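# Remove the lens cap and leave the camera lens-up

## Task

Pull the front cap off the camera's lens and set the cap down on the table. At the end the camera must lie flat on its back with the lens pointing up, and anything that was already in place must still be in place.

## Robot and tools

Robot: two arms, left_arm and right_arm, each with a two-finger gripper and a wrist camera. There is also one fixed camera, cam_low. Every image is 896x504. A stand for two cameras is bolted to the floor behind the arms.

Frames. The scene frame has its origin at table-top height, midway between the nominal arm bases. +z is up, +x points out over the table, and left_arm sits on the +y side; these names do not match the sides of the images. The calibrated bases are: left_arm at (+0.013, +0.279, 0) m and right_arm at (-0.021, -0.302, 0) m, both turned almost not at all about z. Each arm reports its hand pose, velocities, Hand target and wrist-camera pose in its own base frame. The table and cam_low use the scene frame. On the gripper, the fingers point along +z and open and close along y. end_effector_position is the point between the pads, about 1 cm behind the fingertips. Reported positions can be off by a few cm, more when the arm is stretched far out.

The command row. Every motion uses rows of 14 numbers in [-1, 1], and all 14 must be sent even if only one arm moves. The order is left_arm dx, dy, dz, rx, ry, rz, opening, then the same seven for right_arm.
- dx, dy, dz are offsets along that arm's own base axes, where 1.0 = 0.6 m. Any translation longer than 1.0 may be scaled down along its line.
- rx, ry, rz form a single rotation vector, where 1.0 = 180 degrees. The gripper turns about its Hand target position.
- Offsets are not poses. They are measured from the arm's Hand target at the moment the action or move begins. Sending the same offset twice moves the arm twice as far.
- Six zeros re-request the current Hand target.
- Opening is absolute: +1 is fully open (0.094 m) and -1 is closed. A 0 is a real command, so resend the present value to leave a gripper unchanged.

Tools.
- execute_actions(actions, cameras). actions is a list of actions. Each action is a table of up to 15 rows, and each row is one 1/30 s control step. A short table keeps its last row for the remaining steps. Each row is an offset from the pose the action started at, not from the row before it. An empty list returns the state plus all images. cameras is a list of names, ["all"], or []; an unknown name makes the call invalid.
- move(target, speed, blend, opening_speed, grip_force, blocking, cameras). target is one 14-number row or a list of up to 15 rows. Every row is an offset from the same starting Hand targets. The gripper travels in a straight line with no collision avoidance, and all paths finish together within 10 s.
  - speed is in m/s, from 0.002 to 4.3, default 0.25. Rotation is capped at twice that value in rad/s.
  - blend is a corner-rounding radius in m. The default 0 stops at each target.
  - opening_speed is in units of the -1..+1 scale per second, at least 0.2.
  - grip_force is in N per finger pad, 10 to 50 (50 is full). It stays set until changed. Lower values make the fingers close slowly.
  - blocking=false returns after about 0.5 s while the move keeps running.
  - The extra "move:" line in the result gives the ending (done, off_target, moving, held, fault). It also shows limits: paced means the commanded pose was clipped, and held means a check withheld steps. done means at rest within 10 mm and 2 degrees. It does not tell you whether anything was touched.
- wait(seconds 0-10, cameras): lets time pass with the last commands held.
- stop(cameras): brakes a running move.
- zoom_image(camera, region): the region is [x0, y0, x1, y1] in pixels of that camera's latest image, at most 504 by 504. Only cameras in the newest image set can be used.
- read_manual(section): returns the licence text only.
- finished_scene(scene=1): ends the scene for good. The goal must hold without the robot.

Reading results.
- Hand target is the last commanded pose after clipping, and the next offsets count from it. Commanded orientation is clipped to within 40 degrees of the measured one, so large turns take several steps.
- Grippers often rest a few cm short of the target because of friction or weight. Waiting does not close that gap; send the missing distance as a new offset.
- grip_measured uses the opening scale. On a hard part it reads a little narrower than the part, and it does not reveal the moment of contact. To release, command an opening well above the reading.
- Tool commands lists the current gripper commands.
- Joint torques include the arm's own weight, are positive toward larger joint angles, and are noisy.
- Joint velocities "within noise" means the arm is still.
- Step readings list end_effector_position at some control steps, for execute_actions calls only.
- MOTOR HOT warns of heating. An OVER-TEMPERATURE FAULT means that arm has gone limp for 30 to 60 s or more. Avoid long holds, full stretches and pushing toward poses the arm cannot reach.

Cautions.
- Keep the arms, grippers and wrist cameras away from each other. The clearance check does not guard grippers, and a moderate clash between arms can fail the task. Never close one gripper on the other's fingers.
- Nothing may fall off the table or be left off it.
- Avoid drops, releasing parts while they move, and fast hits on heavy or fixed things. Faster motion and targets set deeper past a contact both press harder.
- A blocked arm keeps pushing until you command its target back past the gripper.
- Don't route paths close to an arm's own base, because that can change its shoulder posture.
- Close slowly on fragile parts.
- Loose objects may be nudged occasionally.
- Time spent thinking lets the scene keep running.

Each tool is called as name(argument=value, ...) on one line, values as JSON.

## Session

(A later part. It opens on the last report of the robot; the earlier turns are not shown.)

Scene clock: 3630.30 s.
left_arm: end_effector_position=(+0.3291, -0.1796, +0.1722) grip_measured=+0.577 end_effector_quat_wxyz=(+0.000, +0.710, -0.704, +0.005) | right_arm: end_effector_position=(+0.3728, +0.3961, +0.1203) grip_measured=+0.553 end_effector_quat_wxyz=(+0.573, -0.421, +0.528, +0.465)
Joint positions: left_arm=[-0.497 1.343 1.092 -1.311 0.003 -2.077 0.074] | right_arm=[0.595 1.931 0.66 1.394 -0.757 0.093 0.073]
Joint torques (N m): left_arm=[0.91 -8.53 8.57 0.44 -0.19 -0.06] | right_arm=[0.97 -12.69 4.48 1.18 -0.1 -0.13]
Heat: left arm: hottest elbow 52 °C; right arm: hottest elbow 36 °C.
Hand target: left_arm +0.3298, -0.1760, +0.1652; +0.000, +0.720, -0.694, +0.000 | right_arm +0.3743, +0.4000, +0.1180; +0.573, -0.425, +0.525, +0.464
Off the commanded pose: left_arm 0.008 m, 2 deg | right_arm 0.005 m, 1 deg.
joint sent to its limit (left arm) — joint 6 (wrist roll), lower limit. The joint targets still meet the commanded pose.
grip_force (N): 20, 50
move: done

Close with full force now.

move(target=[0,0,0,0,0,0,0.3, 0,0,0,0,0,0,0.44], speed=0.03, opening_speed=0.25, grip_force=[50,50], cameras=["cam_low","cam_left_wrist","cam_right_wrist"])

Scene clock: 3635.13 s.
left_arm: end_effector_position=(+0.3281, -0.1797, +0.1716) grip_measured=+0.408 end_effector_quat_wxyz=(+0.002, +0.710, -0.704, +0.005) | right_arm: end_effector_position=(+0.3727, +0.3962, +0.1203) grip_measured=+0.553 end_effector_quat_wxyz=(+0.573, -0.421, +0.527, +0.465)
Joint positions: left_arm=[-0.497 1.343 1.091 -1.311 0.006 -2.077 0.066] | right_arm=[0.595 1.931 0.66 1.394 -0.757 0.093 0.073]
Joint torques (N m): left_arm=[0.91 -8.7 8.7 0.44 -0.31 -0.06] | right_arm=[0.91 -12.69 4.4 1.17 -0.11 -0.13]
Heat: left arm: hottest elbow 52 °C; right arm: hottest elbow 36 °C.
Hand target: left_arm +0.3298, -0.1760, +0.1652; +0.000, +0.720, -0.694, +0.000 | right_arm +0.3743, +0.4000, +0.1180; +0.573, -0.425, +0.525, +0.464
Off the commanded pose: left_arm 0.008 m, 2 deg | right_arm 0.005 m, 1 deg.
joint sent to its limit (left arm) — joint 6 (wrist roll), lower limit. The joint targets still meet the commanded pose.
move: done
camera_calibration:
cam_left_wrist: T_world_to_cam=[[0.992983, -0.110926, -0.0409974, -0.328279], [-0.0835556, -0.903409, 0.420561, -0.164078], [-0.0836883, -0.414184, -0.906338, 0.208188], [0, 0, 0, 1]] pos_world=[0.329689, -0.0984156, 0.244235]
cam_right_wrist: T_world_to_cam=[[0.984895, -0.134531, -0.109011, -0.294539], [-0.14439, -0.290614, -0.945883, 0.328948], [0.09557, 0.947336, -0.305649, -0.277744], [0, 0, 0, 1]] pos_world=[0.364131, 0.319089, 0.194146]

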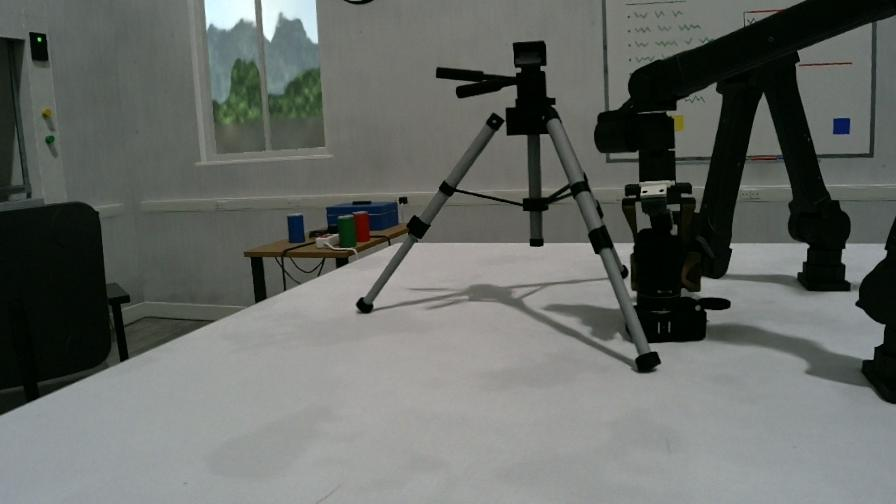

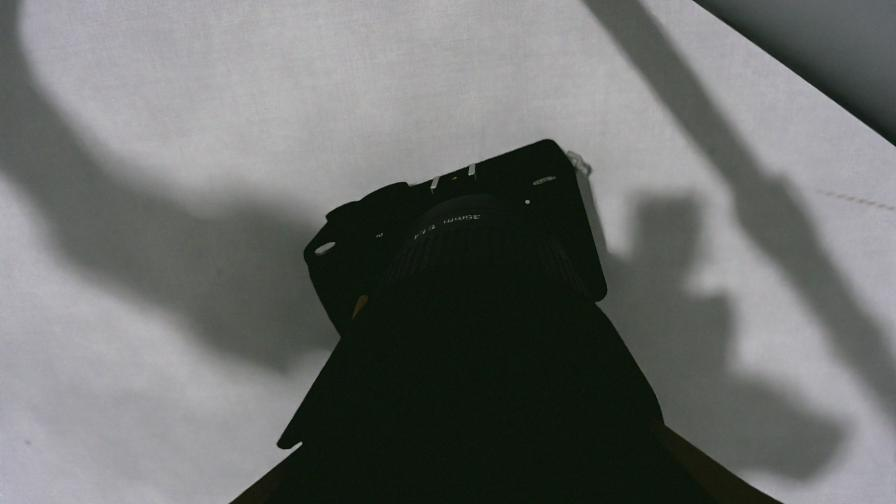

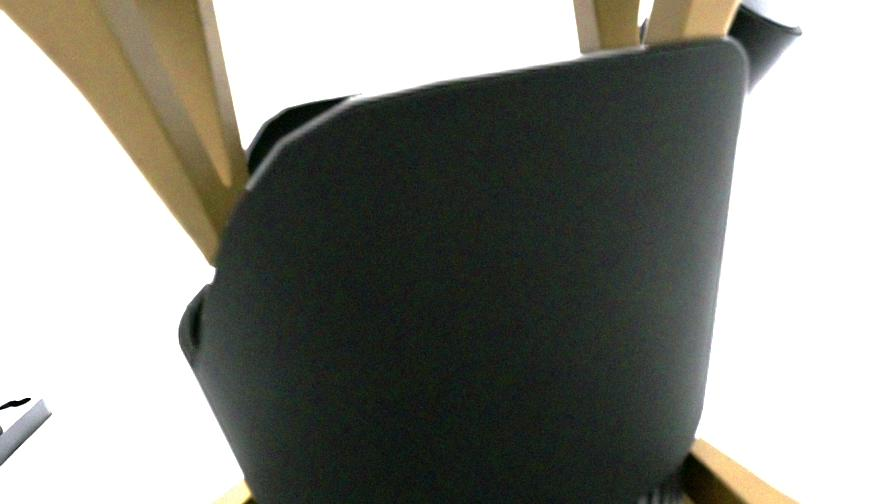

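move(target=[-0.002,-0.004,0.0333,0,0,0,0.3, 0,0,0,0,0,0,0.44], speed=0.03, cameras=["cam_low","cam_right_wrist"])

zoom_image(camera="cam_low", region=[600, 180, 730, 350])

Scene clock: 3643.30 s.
left_arm: end_effector_position=(+0.3259, -0.1785, +0.1717) grip_measured=+0.407 end_effector_quat_wxyz=(+0.003, +0.710, -0.704, +0.000) | right_arm: end_effector_position=(+0.3727, +0.3962, +0.1203) grip_measured=+0.553 end_effector_quat_wxyz=(+0.573, -0.421, +0.527, +0.465)
Joint positions: left_arm=[-0.497 1.343 1.091 -1.322 0.006 -2.077 0.066] | right_arm=[0.595 1.931 0.66 1.394 -0.757 0.093 0.073]
Joint torques (N m): left_arm=[0.5 -9.52 12.22 -1.28 -0.19 -0.06] | right_arm=[1.26 -13.04 4.49 1.18 -0.11 -0.11]
Heat: left arm: hottest elbow 51 °C; right arm: hottest elbow 36 °C.
Hand target: left_arm +0.3286, -0.1784, +0.1852; +0.000, +0.720, -0.694, +0.000 | right_arm +0.3743, +0.4000, +0.1180; +0.573, -0.425, +0.525, +0.464
Off the commanded pose: left_arm 0.014 m, 2 deg | right_arm 0.005 m, 1 deg.
joint sent to its limit (left arm) — joint 6 (wrist roll), lower limit. The joint targets still meet the commanded pose.
move: off_target (left_arm)
camera_calibration:
cam_right_wrist: T_world_to_cam=[[0.984895, -0.134531, -0.109011, -0.294539], [-0.14439, -0.290614, -0.945883, 0.328948], [0.09557, 0.947336, -0.305649, -0.277744], [0, 0, 0, 1]] pos_world=[0.364131, 0.319089, 0.194146]
Images, in order (width x height): cam_low 896x504, cam_right_wrist 896x504.

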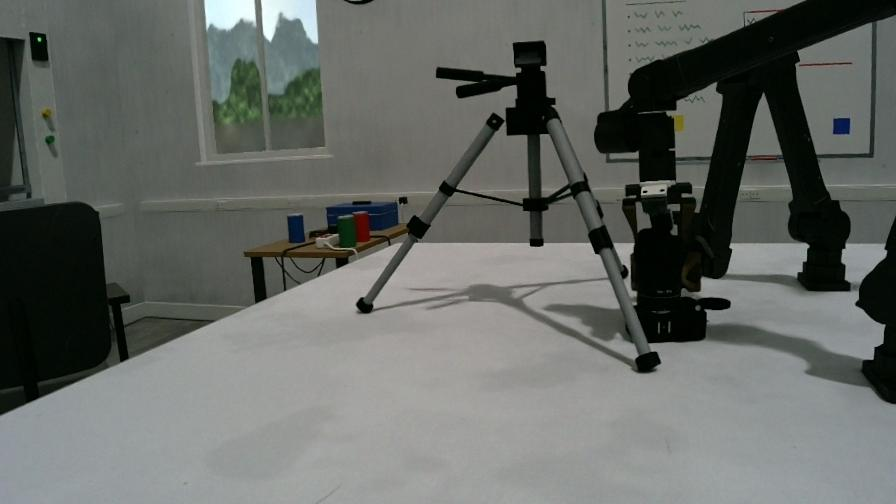

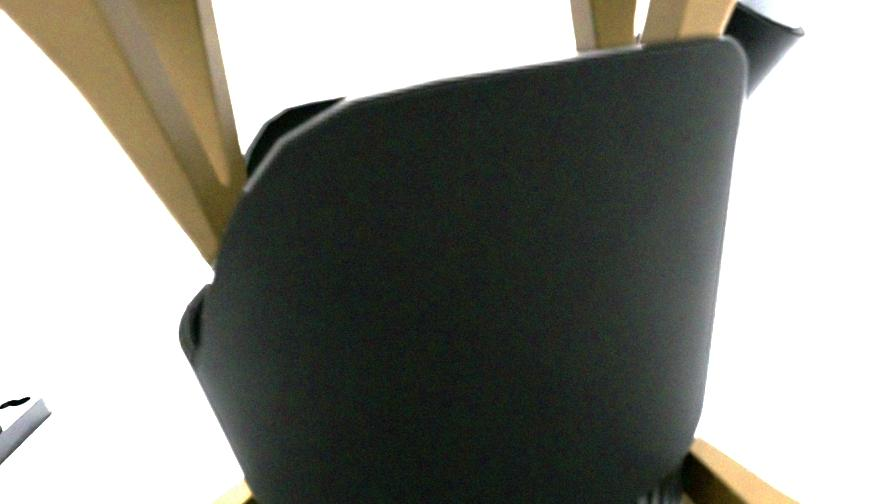

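Scaled by 2.965 from the camera's 896x504 image, which has a finer 1280x720 frame.

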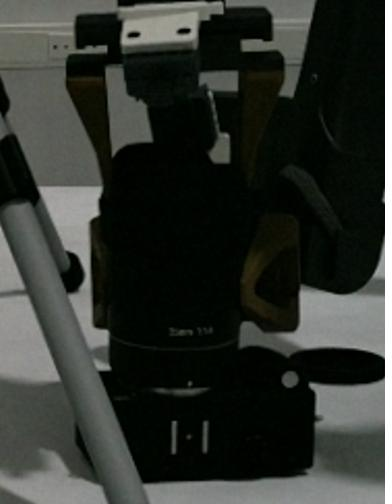

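move(target=[0,0,0.0167,0,0,0,0.3, 0,0,0,0,0,0,0.44], speed=0.03)

Scene clock: 3648.97 s.
left_arm: end_effector_position=(+0.3244, -0.1776, +0.1729) grip_measured=+0.406 end_effector_quat_wxyz=(+0.004, +0.711, -0.704, -0.004) | right_arm: end_effector_position=(+0.3716, +0.3967, +0.1202) grip_measured=+0.553 end_effector_quat_wxyz=(+0.572, -0.423, +0.526, +0.466)
Joint positions: left_arm=[-0.497 1.343 1.094 -1.333 0.005 -2.078 0.066] | right_arm=[0.596 1.931 0.66 1.394 -0.761 0.09 0.073]
Joint torques (N m): left_arm=[0.44 -9.99 13.72 -1.88 -0.17 -0.05] | right_arm=[0.79 -12.57 4.45 1.09 0.04 -0.11]
Heat: left arm: hottest elbow 51 °C; right arm: hottest elbow 36 °C.
Hand target: left_arm +0.3286, -0.1784, +0.1953; +0.000, +0.720, -0.694, +0.000 | right_arm +0.3743, +0.4001, +0.1180; +0.573, -0.425, +0.525, +0.464
Off the commanded pose: left_arm 0.023 m, 2 deg | right_arm 0.005 m, 0 deg.
joint sent to its limit (left arm) — joint 6 (wrist roll), lower limit. The joint targets still meet the commanded pose.
move: off_target (left_arm)

move(target=[0.007,0,0.0133,0,0,0,0.3, 0,0,0,0,0,0,0.44], speed=0.03, cameras=["cam_low","cam_right_wrist"])

zoom_image(camera="cam_low", region=[600, 180, 730, 350])

Scene clock: 3659.07 s.
left_arm: end_effector_position=(+0.3224, -0.1761, +0.1737) grip_measured=+0.406 end_effector_quat_wxyz=(+0.005, +0.711, -0.703, -0.012) | right_arm: end_effector_position=(+0.3696, +0.3982, +0.1202) grip_measured=+0.553 end_effector_quat_wxyz=(+0.571, -0.426, +0.524, +0.467)
Joint positions: left_arm=[-0.497 1.346 1.099 -1.35 0.004 -2.078 0.066] | right_arm=[0.6 1.931 0.66 1.394 -0.765 0.087 0.073]
Joint torques (N m): left_arm=[0.79 -9.88 15.43 -2.06 -0.17 -0.06] | right_arm=[0.44 -12.69 4.41 1.1 0.18 -0.06]
Heat: left arm: hottest elbow 55 °C; right arm: hottest elbow 36 °C.
Hand target: left_arm +0.3328, -0.1784, +0.2032; +0.000, +0.720, -0.694, +0.000 | right_arm +0.3743, +0.4001, +0.1180; +0.573, -0.425, +0.525, +0.464
Off the commanded pose: left_arm 0.031 m, 2 deg | right_arm 0.006 m, 0 deg.
joint sent to its limit (left arm) — joint 6 (wrist roll), lower limit. The joint targets still meet the commanded pose.
move: off_target (left_arm)
camera_calibration:
cam_right_wrist: T_world_to_cam=[[0.987127, -0.12291, -0.102339, -0.297428], [-0.134736, -0.294297, -0.946169, 0.326809], [0.0861757, 0.947778, -0.307069, -0.275903], [0, 0, 0, 1]] pos_world=[0.361408, 0.321116, 0.194057]
Images, in order (width x height): cam_low 896x504, cam_right_wrist 896x504.

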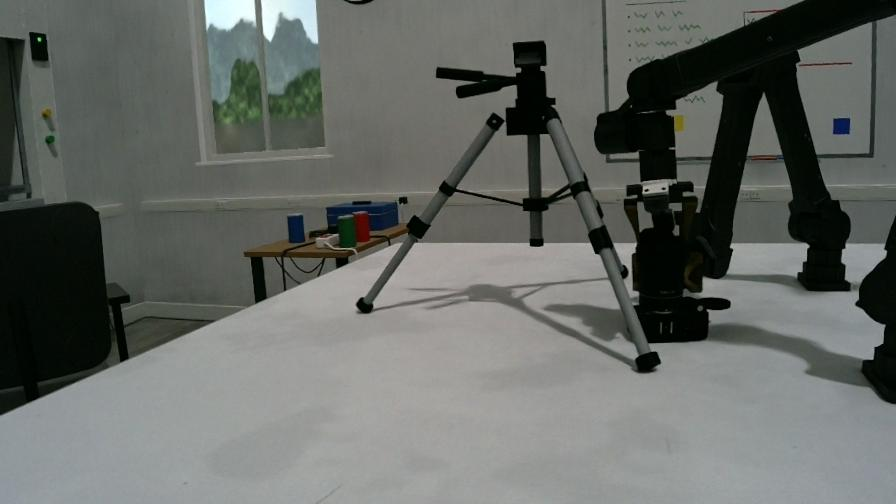

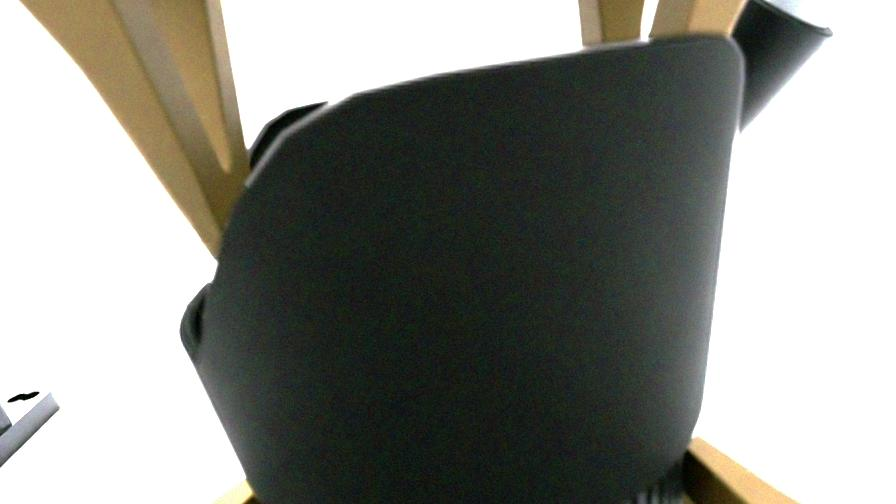

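Scaled by 2.965 from the camera's 896x504 image, which has a finer 1280x720 frame.

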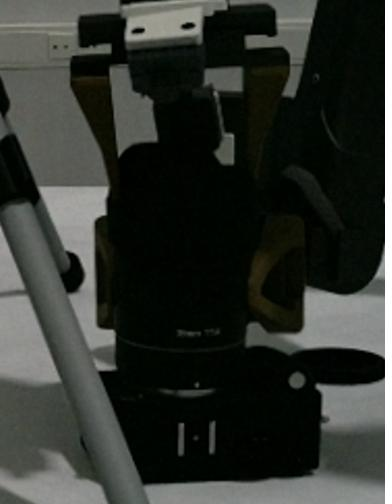

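move(target=[0.008,-0.004,0.0133,-0.008,-0.014,0,0.25, 0,0,0,0,0,0,0.44], speed=0.03, cameras=["cam_low","cam_right_wrist"])

zoom_image(camera="cam_low", region=[600, 180, 730, 350])

Scene clock: 3676.13 s.
left_arm: end_effector_position=(+0.3224, -0.1762, +0.1736) grip_measured=+0.406 end_effector_quat_wxyz=(+0.005, +0.711, -0.703, -0.012) | right_arm: end_effector_position=(+0.3696, +0.3982, +0.1202) grip_measured=+0.553 end_effector_quat_wxyz=(+0.571, -0.426, +0.524, +0.467)
Joint positions: left_arm=[-0.497 1.346 1.099 -1.35 0.004 -2.078 0.066] | right_arm=[0.6 1.931 0.66 1.394 -0.765 0.087 0.073]
Joint torques (N m): left_arm=[0.79 -11.81 15.27 -0.94 -0.12 -0.06] | right_arm=[0.62 -12.98 4.52 1.16 0.19 -0.05]
Heat: left arm: hottest elbow 62 °C; right arm: hottest elbow 36 °C.
Hand target: left_arm +0.3376, -0.1808, +0.2110; -0.006, +0.720, -0.694, +0.024 | right_arm +0.3743, +0.4001, +0.1180; +0.573, -0.425, +0.525, +0.464
Off the commanded pose: left_arm 0.041 m, 5 deg | right_arm 0.006 m, 0 deg.
joint sent to its limit (left arm) — joint 6 (wrist roll), lower limit. The joint targets still meet the commanded pose.
move: off_target (left_arm)
camera_calibration:
cam_right_wrist: T_world_to_cam=[[0.987127, -0.12291, -0.102339, -0.297428], [-0.134736, -0.294297, -0.946169, 0.326809], [0.0861757, 0.947778, -0.307069, -0.275903], [0, 0, 0, 1]] pos_world=[0.361408, 0.321116, 0.194057]
Images, in order (width x height): cam_low 896x504, cam_right_wrist 896x504.

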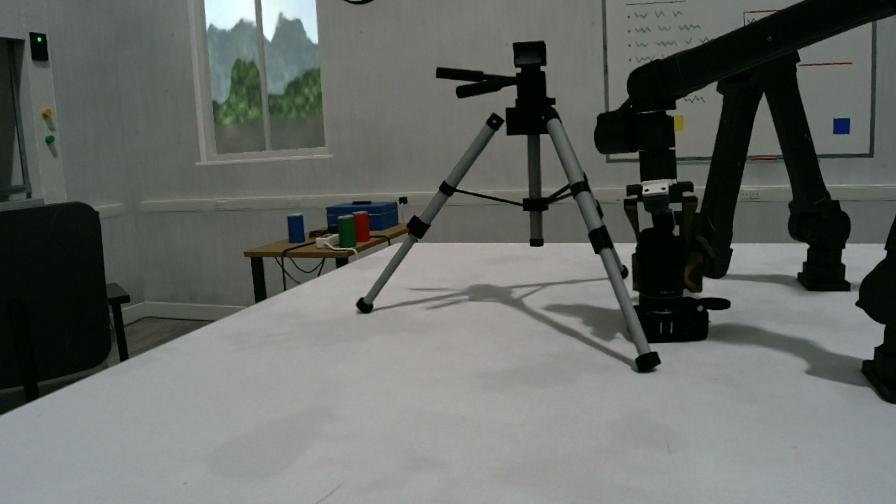

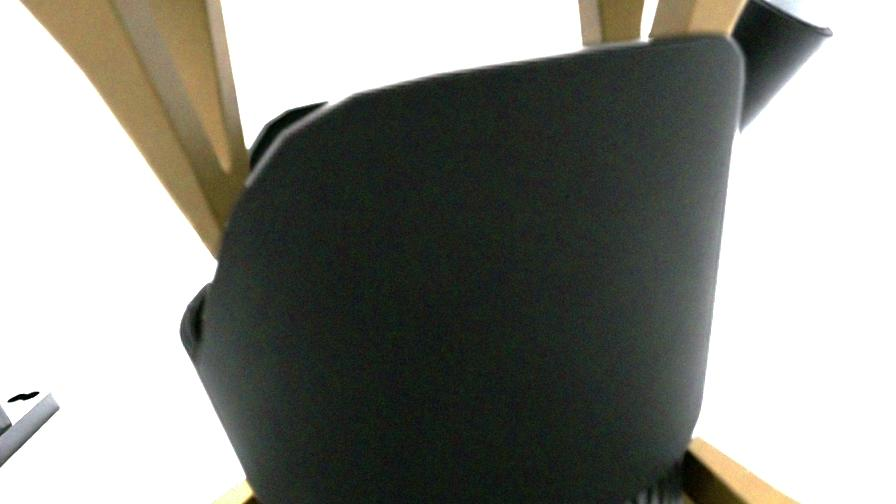

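Scaled by 2.965 from the camera's 896x504 image, which has a finer 1280x720 frame.

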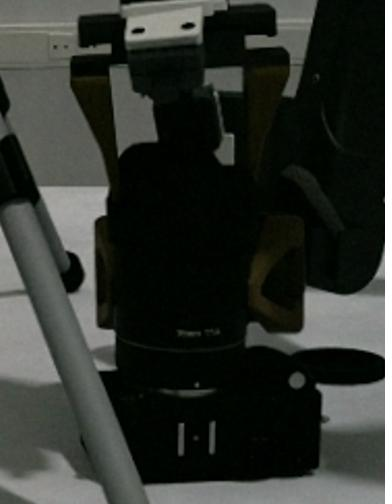

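move(target=[0.003,-0.001,0.02,0,0,0,0.25, 0,0,0,0,0,0,0.44], speed=0.04)

Scene clock: 3682.37 s.
left_arm: end_effector_position=(+0.3222, -0.1760, +0.1744) grip_measured=+0.404 end_effector_quat_wxyz=(+0.006, +0.711, -0.703, -0.013) | right_arm: end_effector_position=(+0.3691, +0.3984, +0.1202) grip_measured=+0.553 end_effector_quat_wxyz=(+0.571, -0.427, +0.523, +0.467)
Joint positions: left_arm=[-0.497 1.346 1.101 -1.354 0.004 -2.078 0.066] | right_arm=[0.6 1.931 0.66 1.394 -0.767 0.087 0.073]
Joint torques (N m): left_arm=[0.91 -11.99 17.46 -1.94 -0.12 -0.06] | right_arm=[0.5 -13.04 4.41 1.13 0.23 -0.06]
Heat: left arm: hottest elbow 63 °C; right arm: hottest elbow 36 °C.
Hand target: left_arm +0.3394, -0.1814, +0.2230; -0.006, +0.720, -0.694, +0.024 | right_arm +0.3743, +0.4000, +0.1180; +0.573, -0.425, +0.525, +0.464
Off the commanded pose: left_arm 0.052 m, 5 deg | right_arm 0.006 m, 1 deg.
joint sent to its limit (left arm) — joint 6 (wrist roll), lower limit. The joint targets still meet the commanded pose.
move: off_target (left_arm)

move(target=[0.003,-0.001,0.02,0,0,0,0.2, 0,0,0,0,0,0,0.44], speed=0.04, cameras=["cam_low","cam_right_wrist"])

zoom_image(camera="cam_low", region=[600, 180, 730, 350])

Scene clock: 3689.30 s.
left_arm: end_effector_position=(+0.3258, -0.1780, +0.2089) grip_measured=+0.404 end_effector_quat_wxyz=(+0.002, +0.711, -0.703, -0.002) | right_arm: end_effector_position=(+0.3692, +0.3984, +0.1202) grip_measured=+0.553 end_effector_quat_wxyz=(+0.570, -0.425, +0.524, +0.468)
Joint positions: left_arm=[-0.497 1.323 1.172 -1.424 0.004 -2.078 0.066] | right_arm=[0.6 1.931 0.66 1.394 -0.765 0.091 0.073]
Joint torques (N m): left_arm=[0.91 -9.58 15.09 -0.51 -0.15 -0.06] | right_arm=[0.44 -12.92 4.45 1.18 0.17 -0.1]
Heat: left arm: hottest elbow 64 °C; right arm: hottest elbow 36 °C.
Hand target: left_arm +0.3411, -0.1820, +0.2351; -0.006, +0.720, -0.694, +0.024 | right_arm +0.3743, +0.4001, +0.1180; +0.573, -0.425, +0.525, +0.464
Off the commanded pose: left_arm 0.031 m, 3 deg | right_arm 0.006 m, 1 deg.
joint sent to its limit (left arm) — joint 6 (wrist roll), lower limit. The joint targets still meet the commanded pose.
move: off_target (left_arm)
camera_calibration:
cam_right_wrist: T_world_to_cam=[[0.986831, -0.121737, -0.106512, -0.296958], [-0.138314, -0.293642, -0.945856, 0.327896], [0.0838698, 0.948132, -0.306612, -0.275475], [0, 0, 0, 1]] pos_world=[0.361504, 0.321319, 0.194049]
Images, in order (width x height): cam_low 896x504, cam_right_wrist 896x504.

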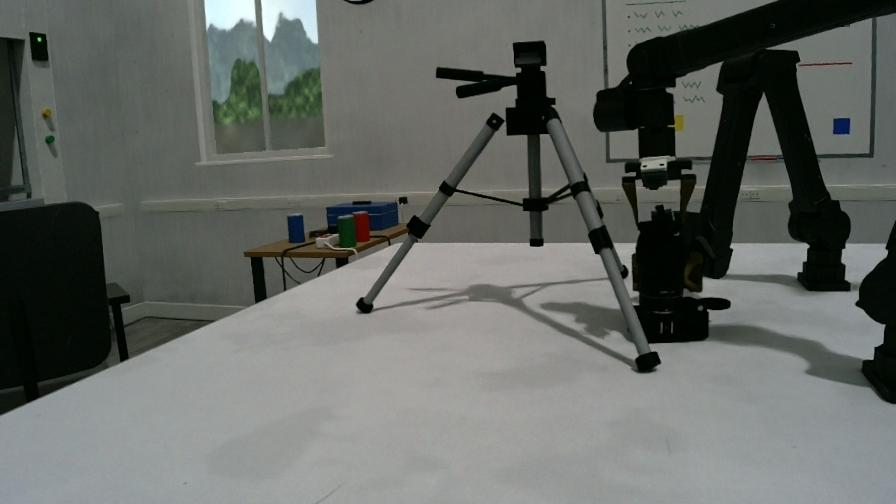

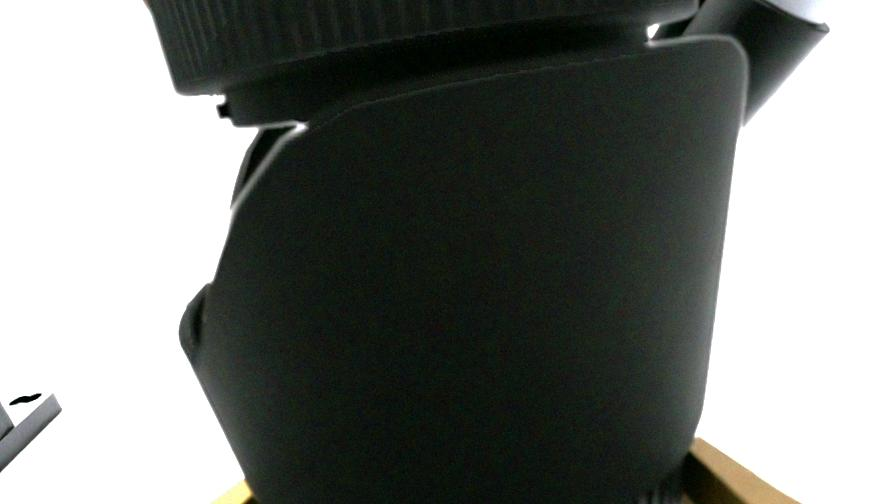

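Scaled by 2.965 from the camera's 896x504 image, which has a finer 1280x720 frame.

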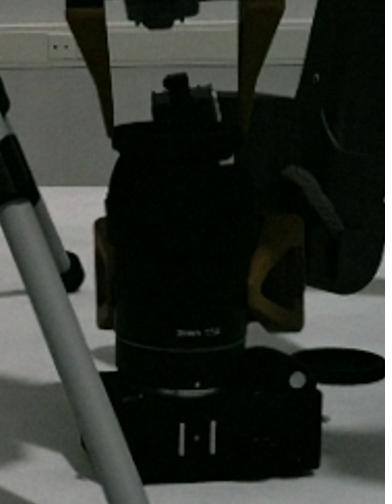

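move(target=[[-0.0118,-0.005,0.108,0.008,0.014,0,0.2, 0,0,0,0,0,0,0.44],[-0.1318,0.4367,0.0915,0.008,0.014,0,0.2, 0,0,0,0,0,0,0.44]], speed=[0.1,0.2], blend=[0.01,0], cameras=["all"])

Scene clock: 3720.37 s.
left_arm: end_effector_position=(+0.2663, +0.0783, +0.2860) grip_measured=+0.404 end_effector_quat_wxyz=(+0.000, +0.722, -0.692, -0.002) | right_arm: end_effector_position=(+0.3692, +0.3984, +0.1202) grip_measured=+0.553 end_effector_quat_wxyz=(+0.570, -0.425, +0.524, +0.468)
Joint positions: left_arm=[0.286 1.066 1.169 -1.676 -0.003 -1.327 0.066] | right_arm=[0.6 1.931 0.66 1.394 -0.765 0.091 0.073]
Joint torques (N m): left_arm=[1.03 -6.65 10.19 -0.35 -0.05 0.23] | right_arm=[0.32 -12.92 4.46 1.16 0.17 -0.11]
Heat: left arm: hottest elbow 68 °C; right arm: hottest elbow 36 °C.
Hand target: left_arm +0.2621, +0.0800, +0.2899; +0.000, +0.720, -0.694, +0.000 | right_arm +0.3743, +0.4001, +0.1180; +0.573, -0.425, +0.525, +0.464
Off the commanded pose: left_arm 0.006 m, 0 deg | right_arm 0.006 m, 1 deg.
move: done
camera_calibration:
cam_left_wrist: T_world_to_cam=[[0.995716, -0.0781441, -0.0494343, -0.234512], [-0.051023, -0.910178, 0.411063, 0.0101985], [-0.0771162, -0.40678, -0.910266, 0.412331], [0, 0, 0, 1]] pos_world=[0.265825, 0.158685, 0.359546]
cam_right_wrist: T_world_to_cam=[[0.986831, -0.121737, -0.106512, -0.296958], [-0.138314, -0.293642, -0.945856, 0.327896], [0.0838698, 0.948132, -0.306612, -0.275475], [0, 0, 0, 1]] pos_world=[0.361504, 0.321319, 0.194049]

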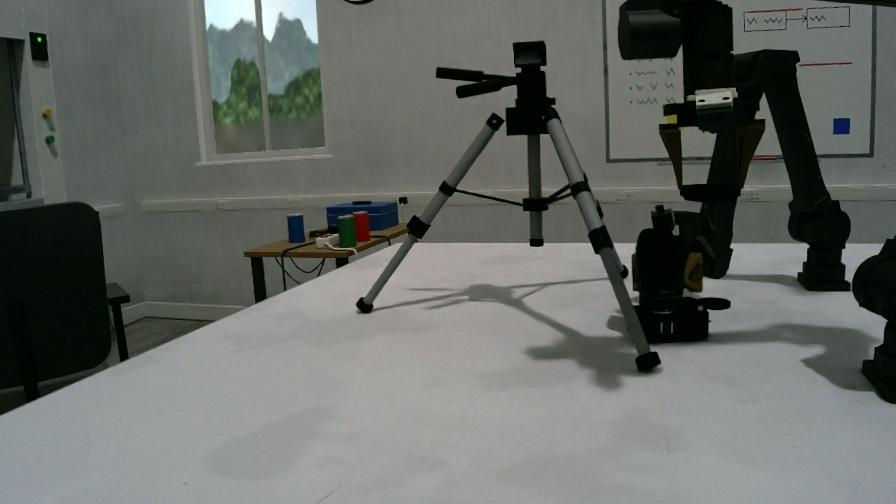

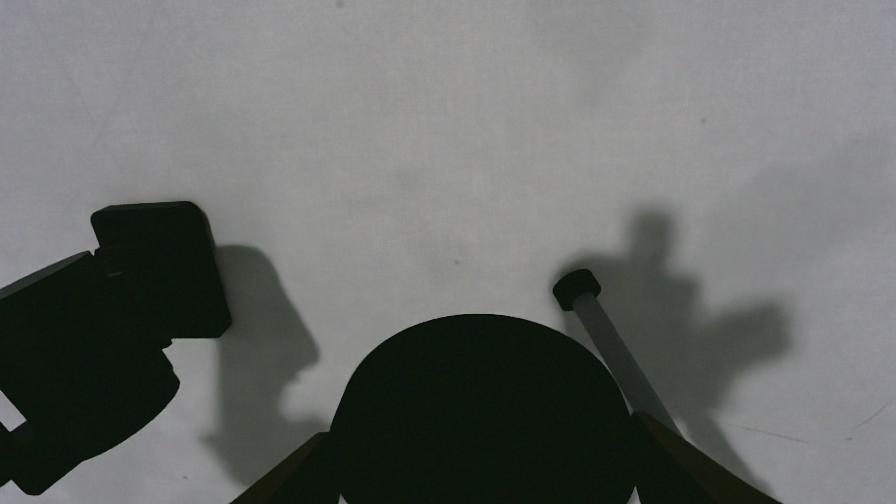

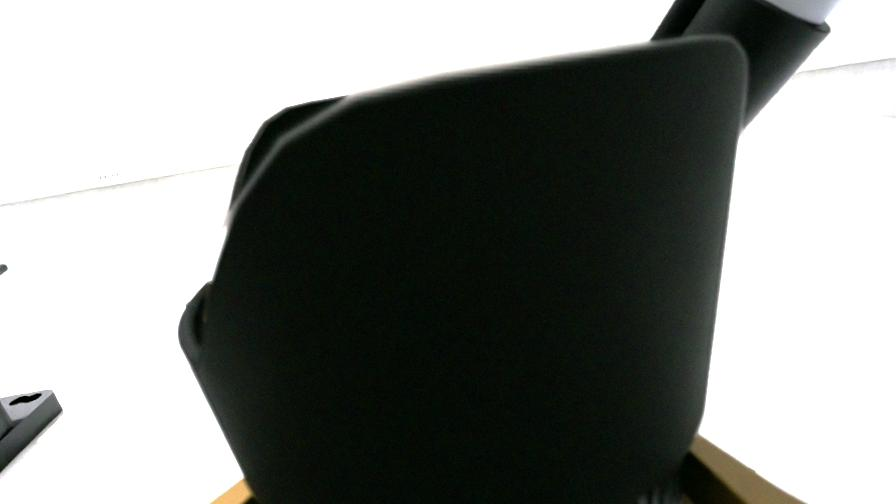

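zoom_image(camera="cam_low", region=[640, 100, 790, 220])

Scaled by 3.360 from the camera's 896x504 image, which has a finer 1280x720 frame.

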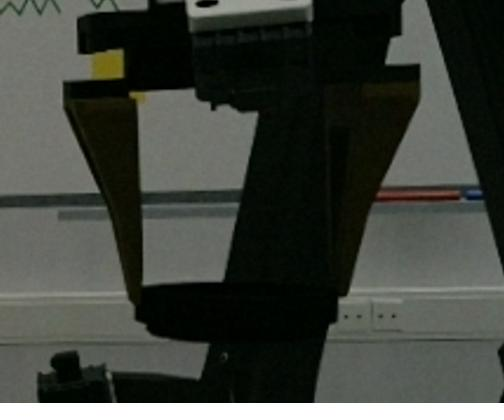

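zoom_image(camera="cam_low", region=[670, 175, 750, 215])

zoom_image(camera="cam_left_wrist", region=[300, 290, 660, 504])

Scaled by 6.300 from the camera's 896x504 image, which has a finer 1280x720 frame.

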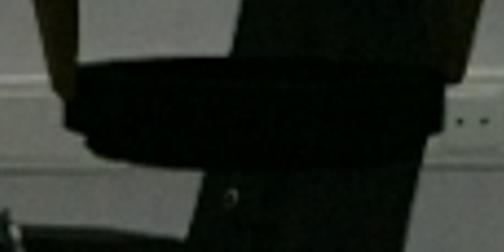

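Scaled by 1.400 from the camera's 896x504 image, which has a finer 1280x720 frame.

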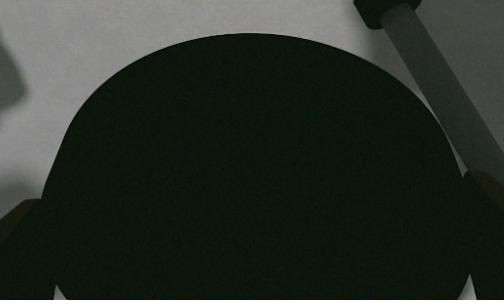

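move(target=[0,0,-0.3833,0,0,0,0.2, 0,0,0,0,0,0,0.44], speed=0.15, cameras=["cam_low","cam_left_wrist"])

zoom_image(camera="cam_low", region=[640, 250, 800, 410])

Scene clock: 3768.20 s.
left_arm: end_effector_position=(+0.2588, +0.0762, +0.0616) grip_measured=+0.404 end_effector_quat_wxyz=(+0.003, +0.722, -0.692, -0.004) | right_arm: end_effector_position=(+0.3692, +0.3984, +0.1202) grip_measured=+0.553 end_effector_quat_wxyz=(+0.570, -0.425, +0.524, +0.468)
Joint positions: left_arm=[0.286 1.194 0.648 -1.035 -0.003 -1.326 0.066] | right_arm=[0.6 1.931 0.66 1.394 -0.765 0.091 0.073]
Joint torques (N m): left_arm=[0.97 -5.42 8.5 0.7 -0.05 0.24] | right_arm=[0.38 -12.75 4.37 1.14 0.19 -0.08]
Heat: left arm: hottest elbow 57 °C; right arm: hottest elbow 36 °C.
Hand target: left_arm +0.2621, +0.0800, +0.0600; +0.000, +0.720, -0.694, +0.000 | right_arm +0.3743, +0.4001, +0.1180; +0.573, -0.425, +0.525, +0.464
Off the commanded pose: left_arm 0.005 m, 1 deg | right_arm 0.006 m, 1 deg.
move: done
camera_calibration:
cam_left_wrist: T_world_to_cam=[[0.99534, -0.0786212, -0.0558252, -0.237753], [-0.0486552, -0.90935, 0.413178, 0.0993985], [-0.0832491, -0.408536, -0.908938, 0.208278], [0, 0, 0, 1]] pos_world=[0.25882, 0.156785, 0.13497]
Images, in order (width x height): cam_low 896x504, cam_left_wrist 896x504.

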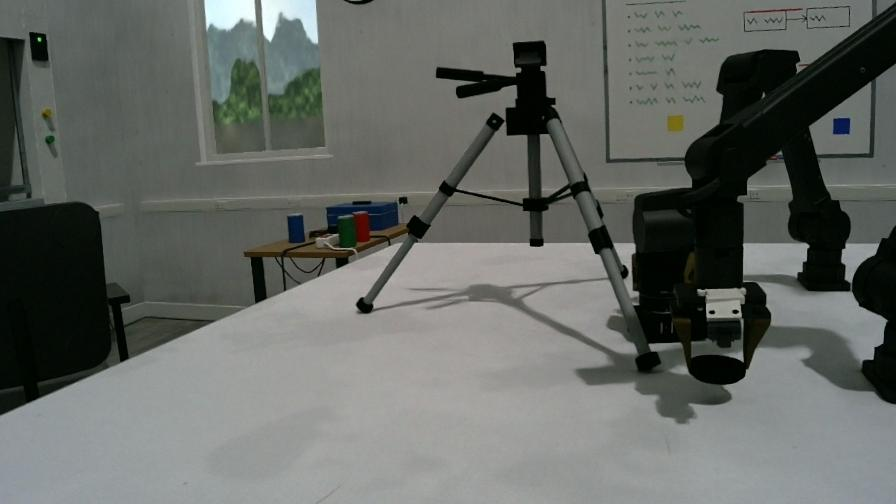

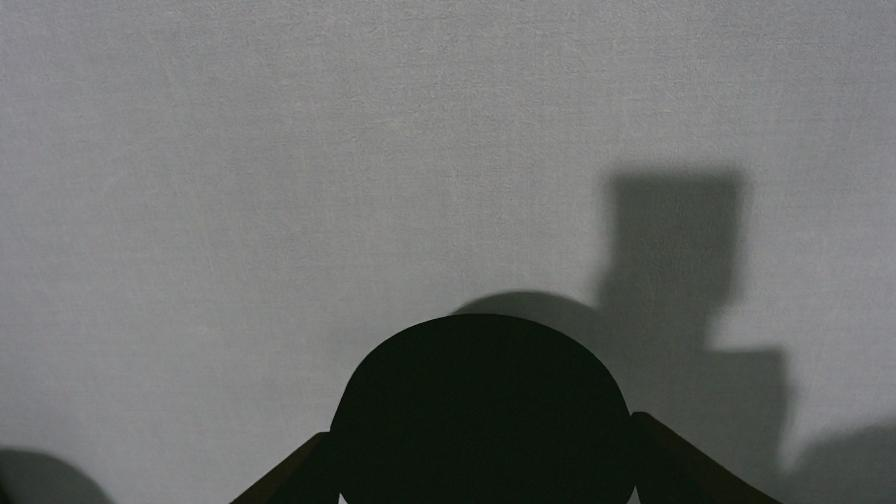

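Scaled by 3.150 from the camera's 896x504 image, which has a finer 1280x720 frame.

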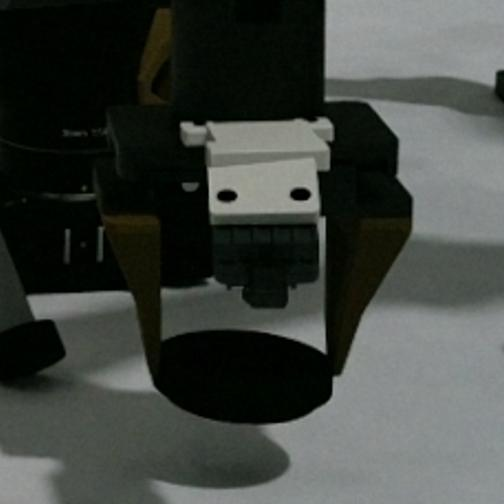

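move(target=[0,0,-0.0417,0,0,0,0.2, 0,0,0,0,0,0,0.44], speed=0.08, cameras=["cam_low"])

zoom_image(camera="cam_low", region=[640, 300, 800, 430])

Scene clock: 3776.27 s.
left_arm: end_effector_position=(+0.2601, +0.0765, +0.0373) grip_measured=+0.404 end_effector_quat_wxyz=(+0.002, +0.722, -0.692, -0.003) | right_arm: end_effector_position=(+0.3692, +0.3984, +0.1202) grip_measured=+0.553 end_effector_quat_wxyz=(+0.570, -0.425, +0.524, +0.468)
Joint positions: left_arm=[0.286 1.244 0.612 -0.945 -0.003 -1.326 0.066] | right_arm=[0.6 1.931 0.66 1.394 -0.765 0.091 0.073]
Joint torques (N m): left_arm=[1.03 -5.77 7.77 0.62 -0.05 0.24] | right_arm=[0.38 -12.81 4.4 1.09 0.19 -0.1]
Heat: left arm: hottest elbow 56 °C; right arm: hottest elbow 36 °C.
Hand target: left_arm +0.2622, +0.0800, +0.0350; +0.000, +0.720, -0.694, +0.000 | right_arm +0.3743, +0.4001, +0.1180; +0.573, -0.425, +0.525, +0.464
Off the commanded pose: left_arm 0.005 m, 0 deg | right_arm 0.006 m, 1 deg.
move: done
Images, in order (width x height): cam_low 896x504.

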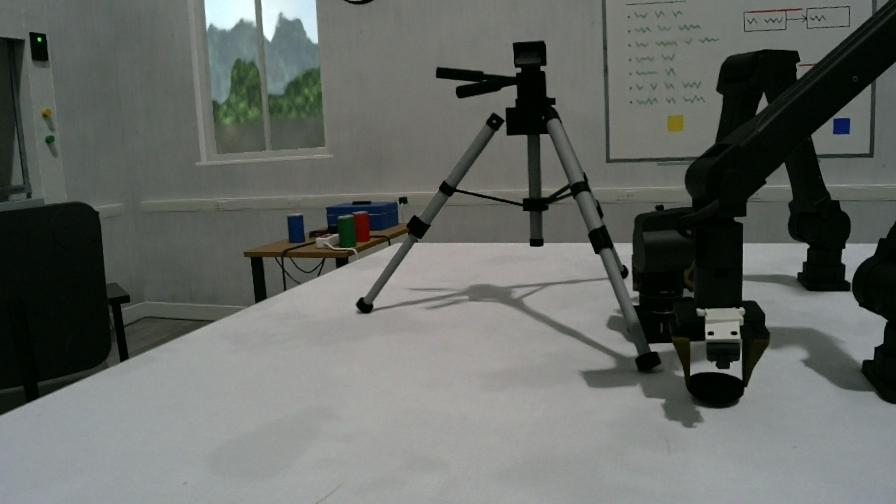

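Scaled by 3.150 from the camera's 896x504 image, which has a finer 1280x720 frame.

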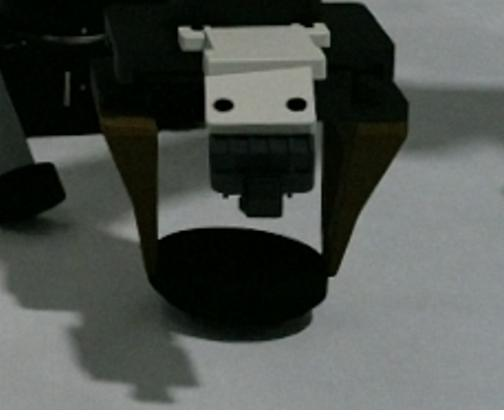

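move(target=[0,0,-0.01,0,0,0,0.2, 0,0,0,0,0,0,0.44], speed=0.04, cameras=["cam_low"])

zoom_image(camera="cam_low", region=[670, 350, 760, 420])

Scene clock: 3782.67 s.
left_arm: end_effector_position=(+0.2604, +0.0766, +0.0316) grip_measured=+0.404 end_effector_quat_wxyz=(+0.002, +0.722, -0.692, -0.003) | right_arm: end_effector_position=(+0.3692, +0.3984, +0.1202) grip_measured=+0.553 end_effector_quat_wxyz=(+0.570, -0.425, +0.524, +0.468)
Joint positions: left_arm=[0.286 1.257 0.604 -0.923 -0.003 -1.326 0.066] | right_arm=[0.6 1.931 0.66 1.394 -0.765 0.091 0.073]
Joint torques (N m): left_arm=[0.97 -5.77 7.62 0.69 -0.05 0.23] | right_arm=[0.44 -13.04 4.38 1.11 0.17 -0.08]
Heat: left arm: hottest elbow 56 °C; right arm: hottest elbow 36 °C.
Hand target: left_arm +0.2622, +0.0801, +0.0290; +0.000, +0.720, -0.694, +0.000 | right_arm +0.3743, +0.4001, +0.1180; +0.573, -0.425, +0.525, +0.464
Off the commanded pose: left_arm 0.005 m, 0 deg | right_arm 0.006 m, 1 deg.
move: done
Images, in order (width x height): cam_low 896x504.

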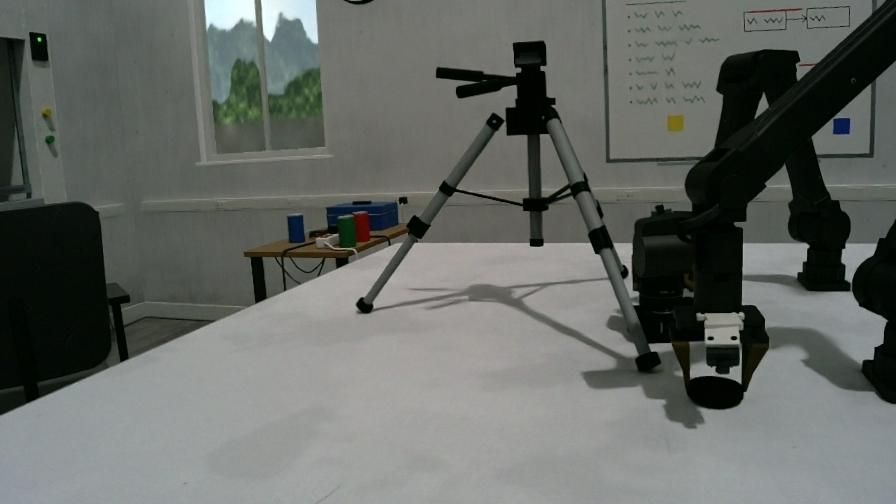

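Scaled by 5.600 from the camera's 896x504 image, which has a finer 1280x720 frame.

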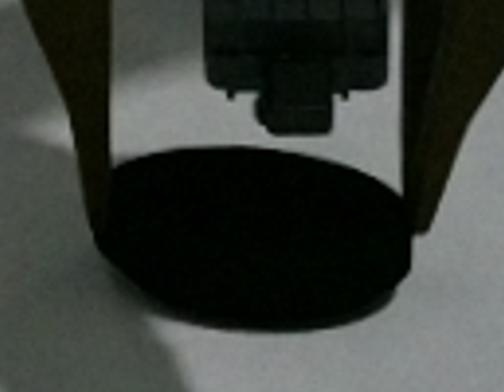

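move(target=[0,0,-0.0067,0,0,0,0.2, 0,0,0,0,0,0,0.44], speed=0.03)

move(target=[0,0,-0.005,0,0,0,0.2, 0,0,0,0,0,0,0.44], speed=0.03, cameras=["cam_low"])

zoom_image(camera="cam_low", region=[670, 350, 760, 420])

Scene clock: 3791.90 s.
left_arm: end_effector_position=(+0.2620, +0.0770, +0.0297) grip_measured=+0.404 end_effector_quat_wxyz=(+0.000, +0.722, -0.692, -0.002) | right_arm: end_effector_position=(+0.3692, +0.3984, +0.1202) grip_measured=+0.553 end_effector_quat_wxyz=(+0.570, -0.425, +0.524, +0.468)
Joint positions: left_arm=[0.286 1.263 0.603 -0.912 -0.003 -1.326 0.066] | right_arm=[0.6 1.931 0.66 1.394 -0.765 0.091 0.073]
Joint torques (N m): left_arm=[1.03 -5.6 7.2 0.91 -0.05 0.24] | right_arm=[0.5 -12.86 4.4 1.17 0.19 -0.11]
Heat: left arm: hottest elbow 54 °C; right arm: hottest elbow 36 °C.
Hand target: left_arm +0.2622, +0.0800, +0.0250; +0.000, +0.720, -0.694, +0.000 | right_arm +0.3743, +0.4001, +0.1180; +0.573, -0.425, +0.525, +0.464
Off the commanded pose: left_arm 0.006 m, 0 deg | right_arm 0.006 m, 1 deg.
move: done

Scene clock: 3792.60 s.
left_arm: end_effector_position=(+0.2620, +0.0771, +0.0296) grip_measured=+0.404 end_effector_quat_wxyz=(+0.000, +0.722, -0.692, -0.002) | right_arm: end_effector_position=(+0.3692, +0.3984, +0.1202) grip_measured=+0.553 end_effector_quat_wxyz=(+0.570, -0.425, +0.524, +0.468)
Joint positions: left_arm=[0.286 1.264 0.603 -0.912 -0.003 -1.326 0.066] | right_arm=[0.6 1.931 0.66 1.394 -0.765 0.091 0.073]
Joint torques (N m): left_arm=[1.03 -5.13 6.83 1.31 -0.06 0.24] | right_arm=[0.73 -12.69 4.41 1.13 0.18 -0.1]
Heat: left arm: hottest elbow 54 °C; right arm: hottest elbow 36 °C.
Hand target: left_arm +0.2622, +0.0800, +0.0220; +0.000, +0.720, -0.694, +0.000 | right_arm +0.3743, +0.4001, +0.1180; +0.573, -0.425, +0.525, +0.464
Off the commanded pose: left_arm 0.008 m, 0 deg | right_arm 0.006 m, 1 deg.
move: done
Images, in order (width x height): cam_low 896x504.

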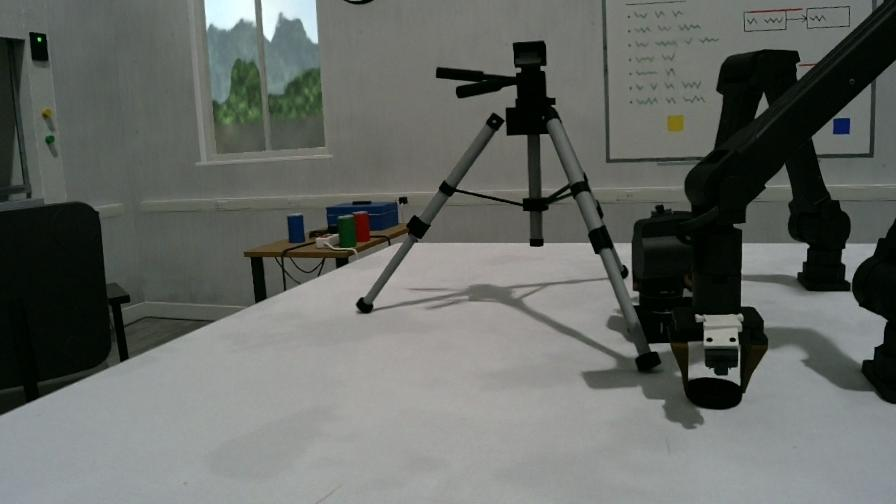

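Scaled by 5.600 from the camera's 896x504 image, which has a finer 1280x720 frame.

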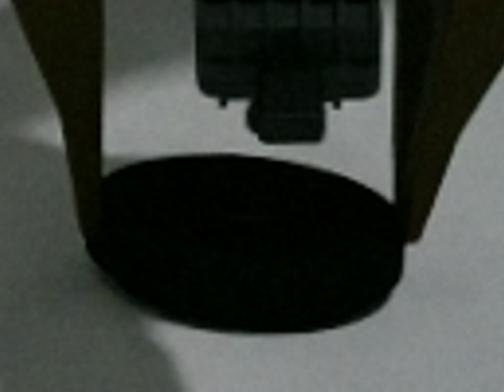

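move(target=[0,0,-0.005,0,0,0,0.2, 0,0,0,0,0,0,0.44], speed=0.03, cameras=["cam_low"])

zoom_image(camera="cam_low", region=[670, 350, 760, 420])

Scene clock: 3808.50 s.
left_arm: end_effector_position=(+0.2621, +0.0771, +0.0293) grip_measured=+0.404 end_effector_quat_wxyz=(+0.000, +0.722, -0.692, -0.001) | right_arm: end_effector_position=(+0.3692, +0.3984, +0.1202) grip_measured=+0.553 end_effector_quat_wxyz=(+0.570, -0.425, +0.524, +0.468)
Joint positions: left_arm=[0.286 1.264 0.602 -0.91 -0.003 -1.326 0.066] | right_arm=[0.6 1.931 0.66 1.394 -0.765 0.091 0.073]
Joint torques (N m): left_arm=[0.97 -4.72 6.53 1.62 -0.05 0.23] | right_arm=[0.32 -12.63 4.44 1.13 0.18 -0.09]
Heat: left arm: hottest elbow 52 °C; right arm: hottest elbow 36 °C.
Hand target: left_arm +0.2622, +0.0800, +0.0189; +0.000, +0.720, -0.694, +0.000 | right_arm +0.3743, +0.4001, +0.1180; +0.573, -0.425, +0.525, +0.464
Off the commanded pose: left_arm 0.011 m, 0 deg | right_arm 0.006 m, 1 deg.
move: off_target (left_arm)
Images, in order (width x height): cam_low 896x504.

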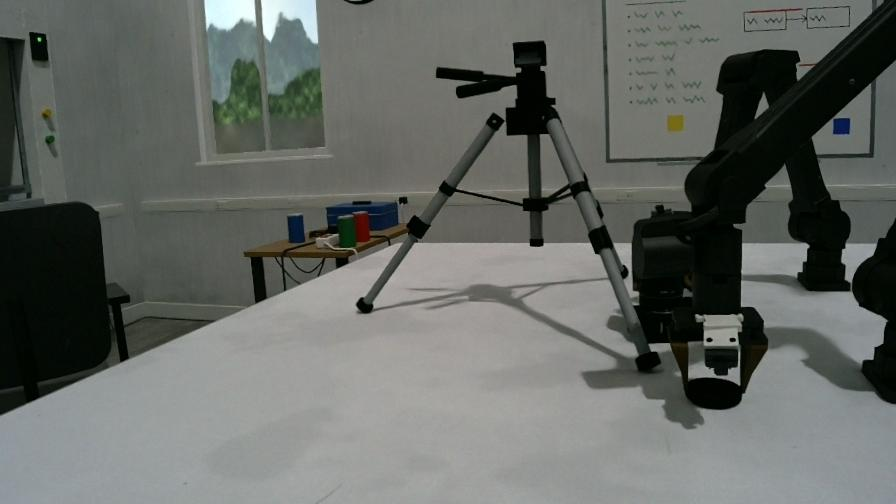

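Scaled by 5.600 from the camera's 896x504 image, which has a finer 1280x720 frame.

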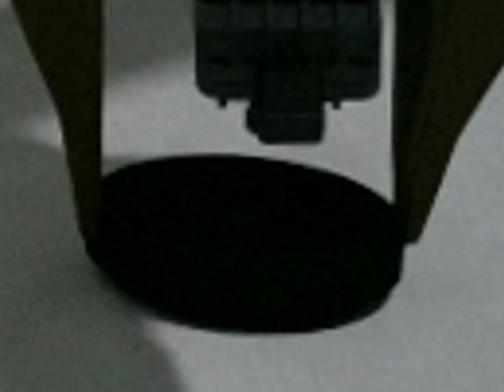

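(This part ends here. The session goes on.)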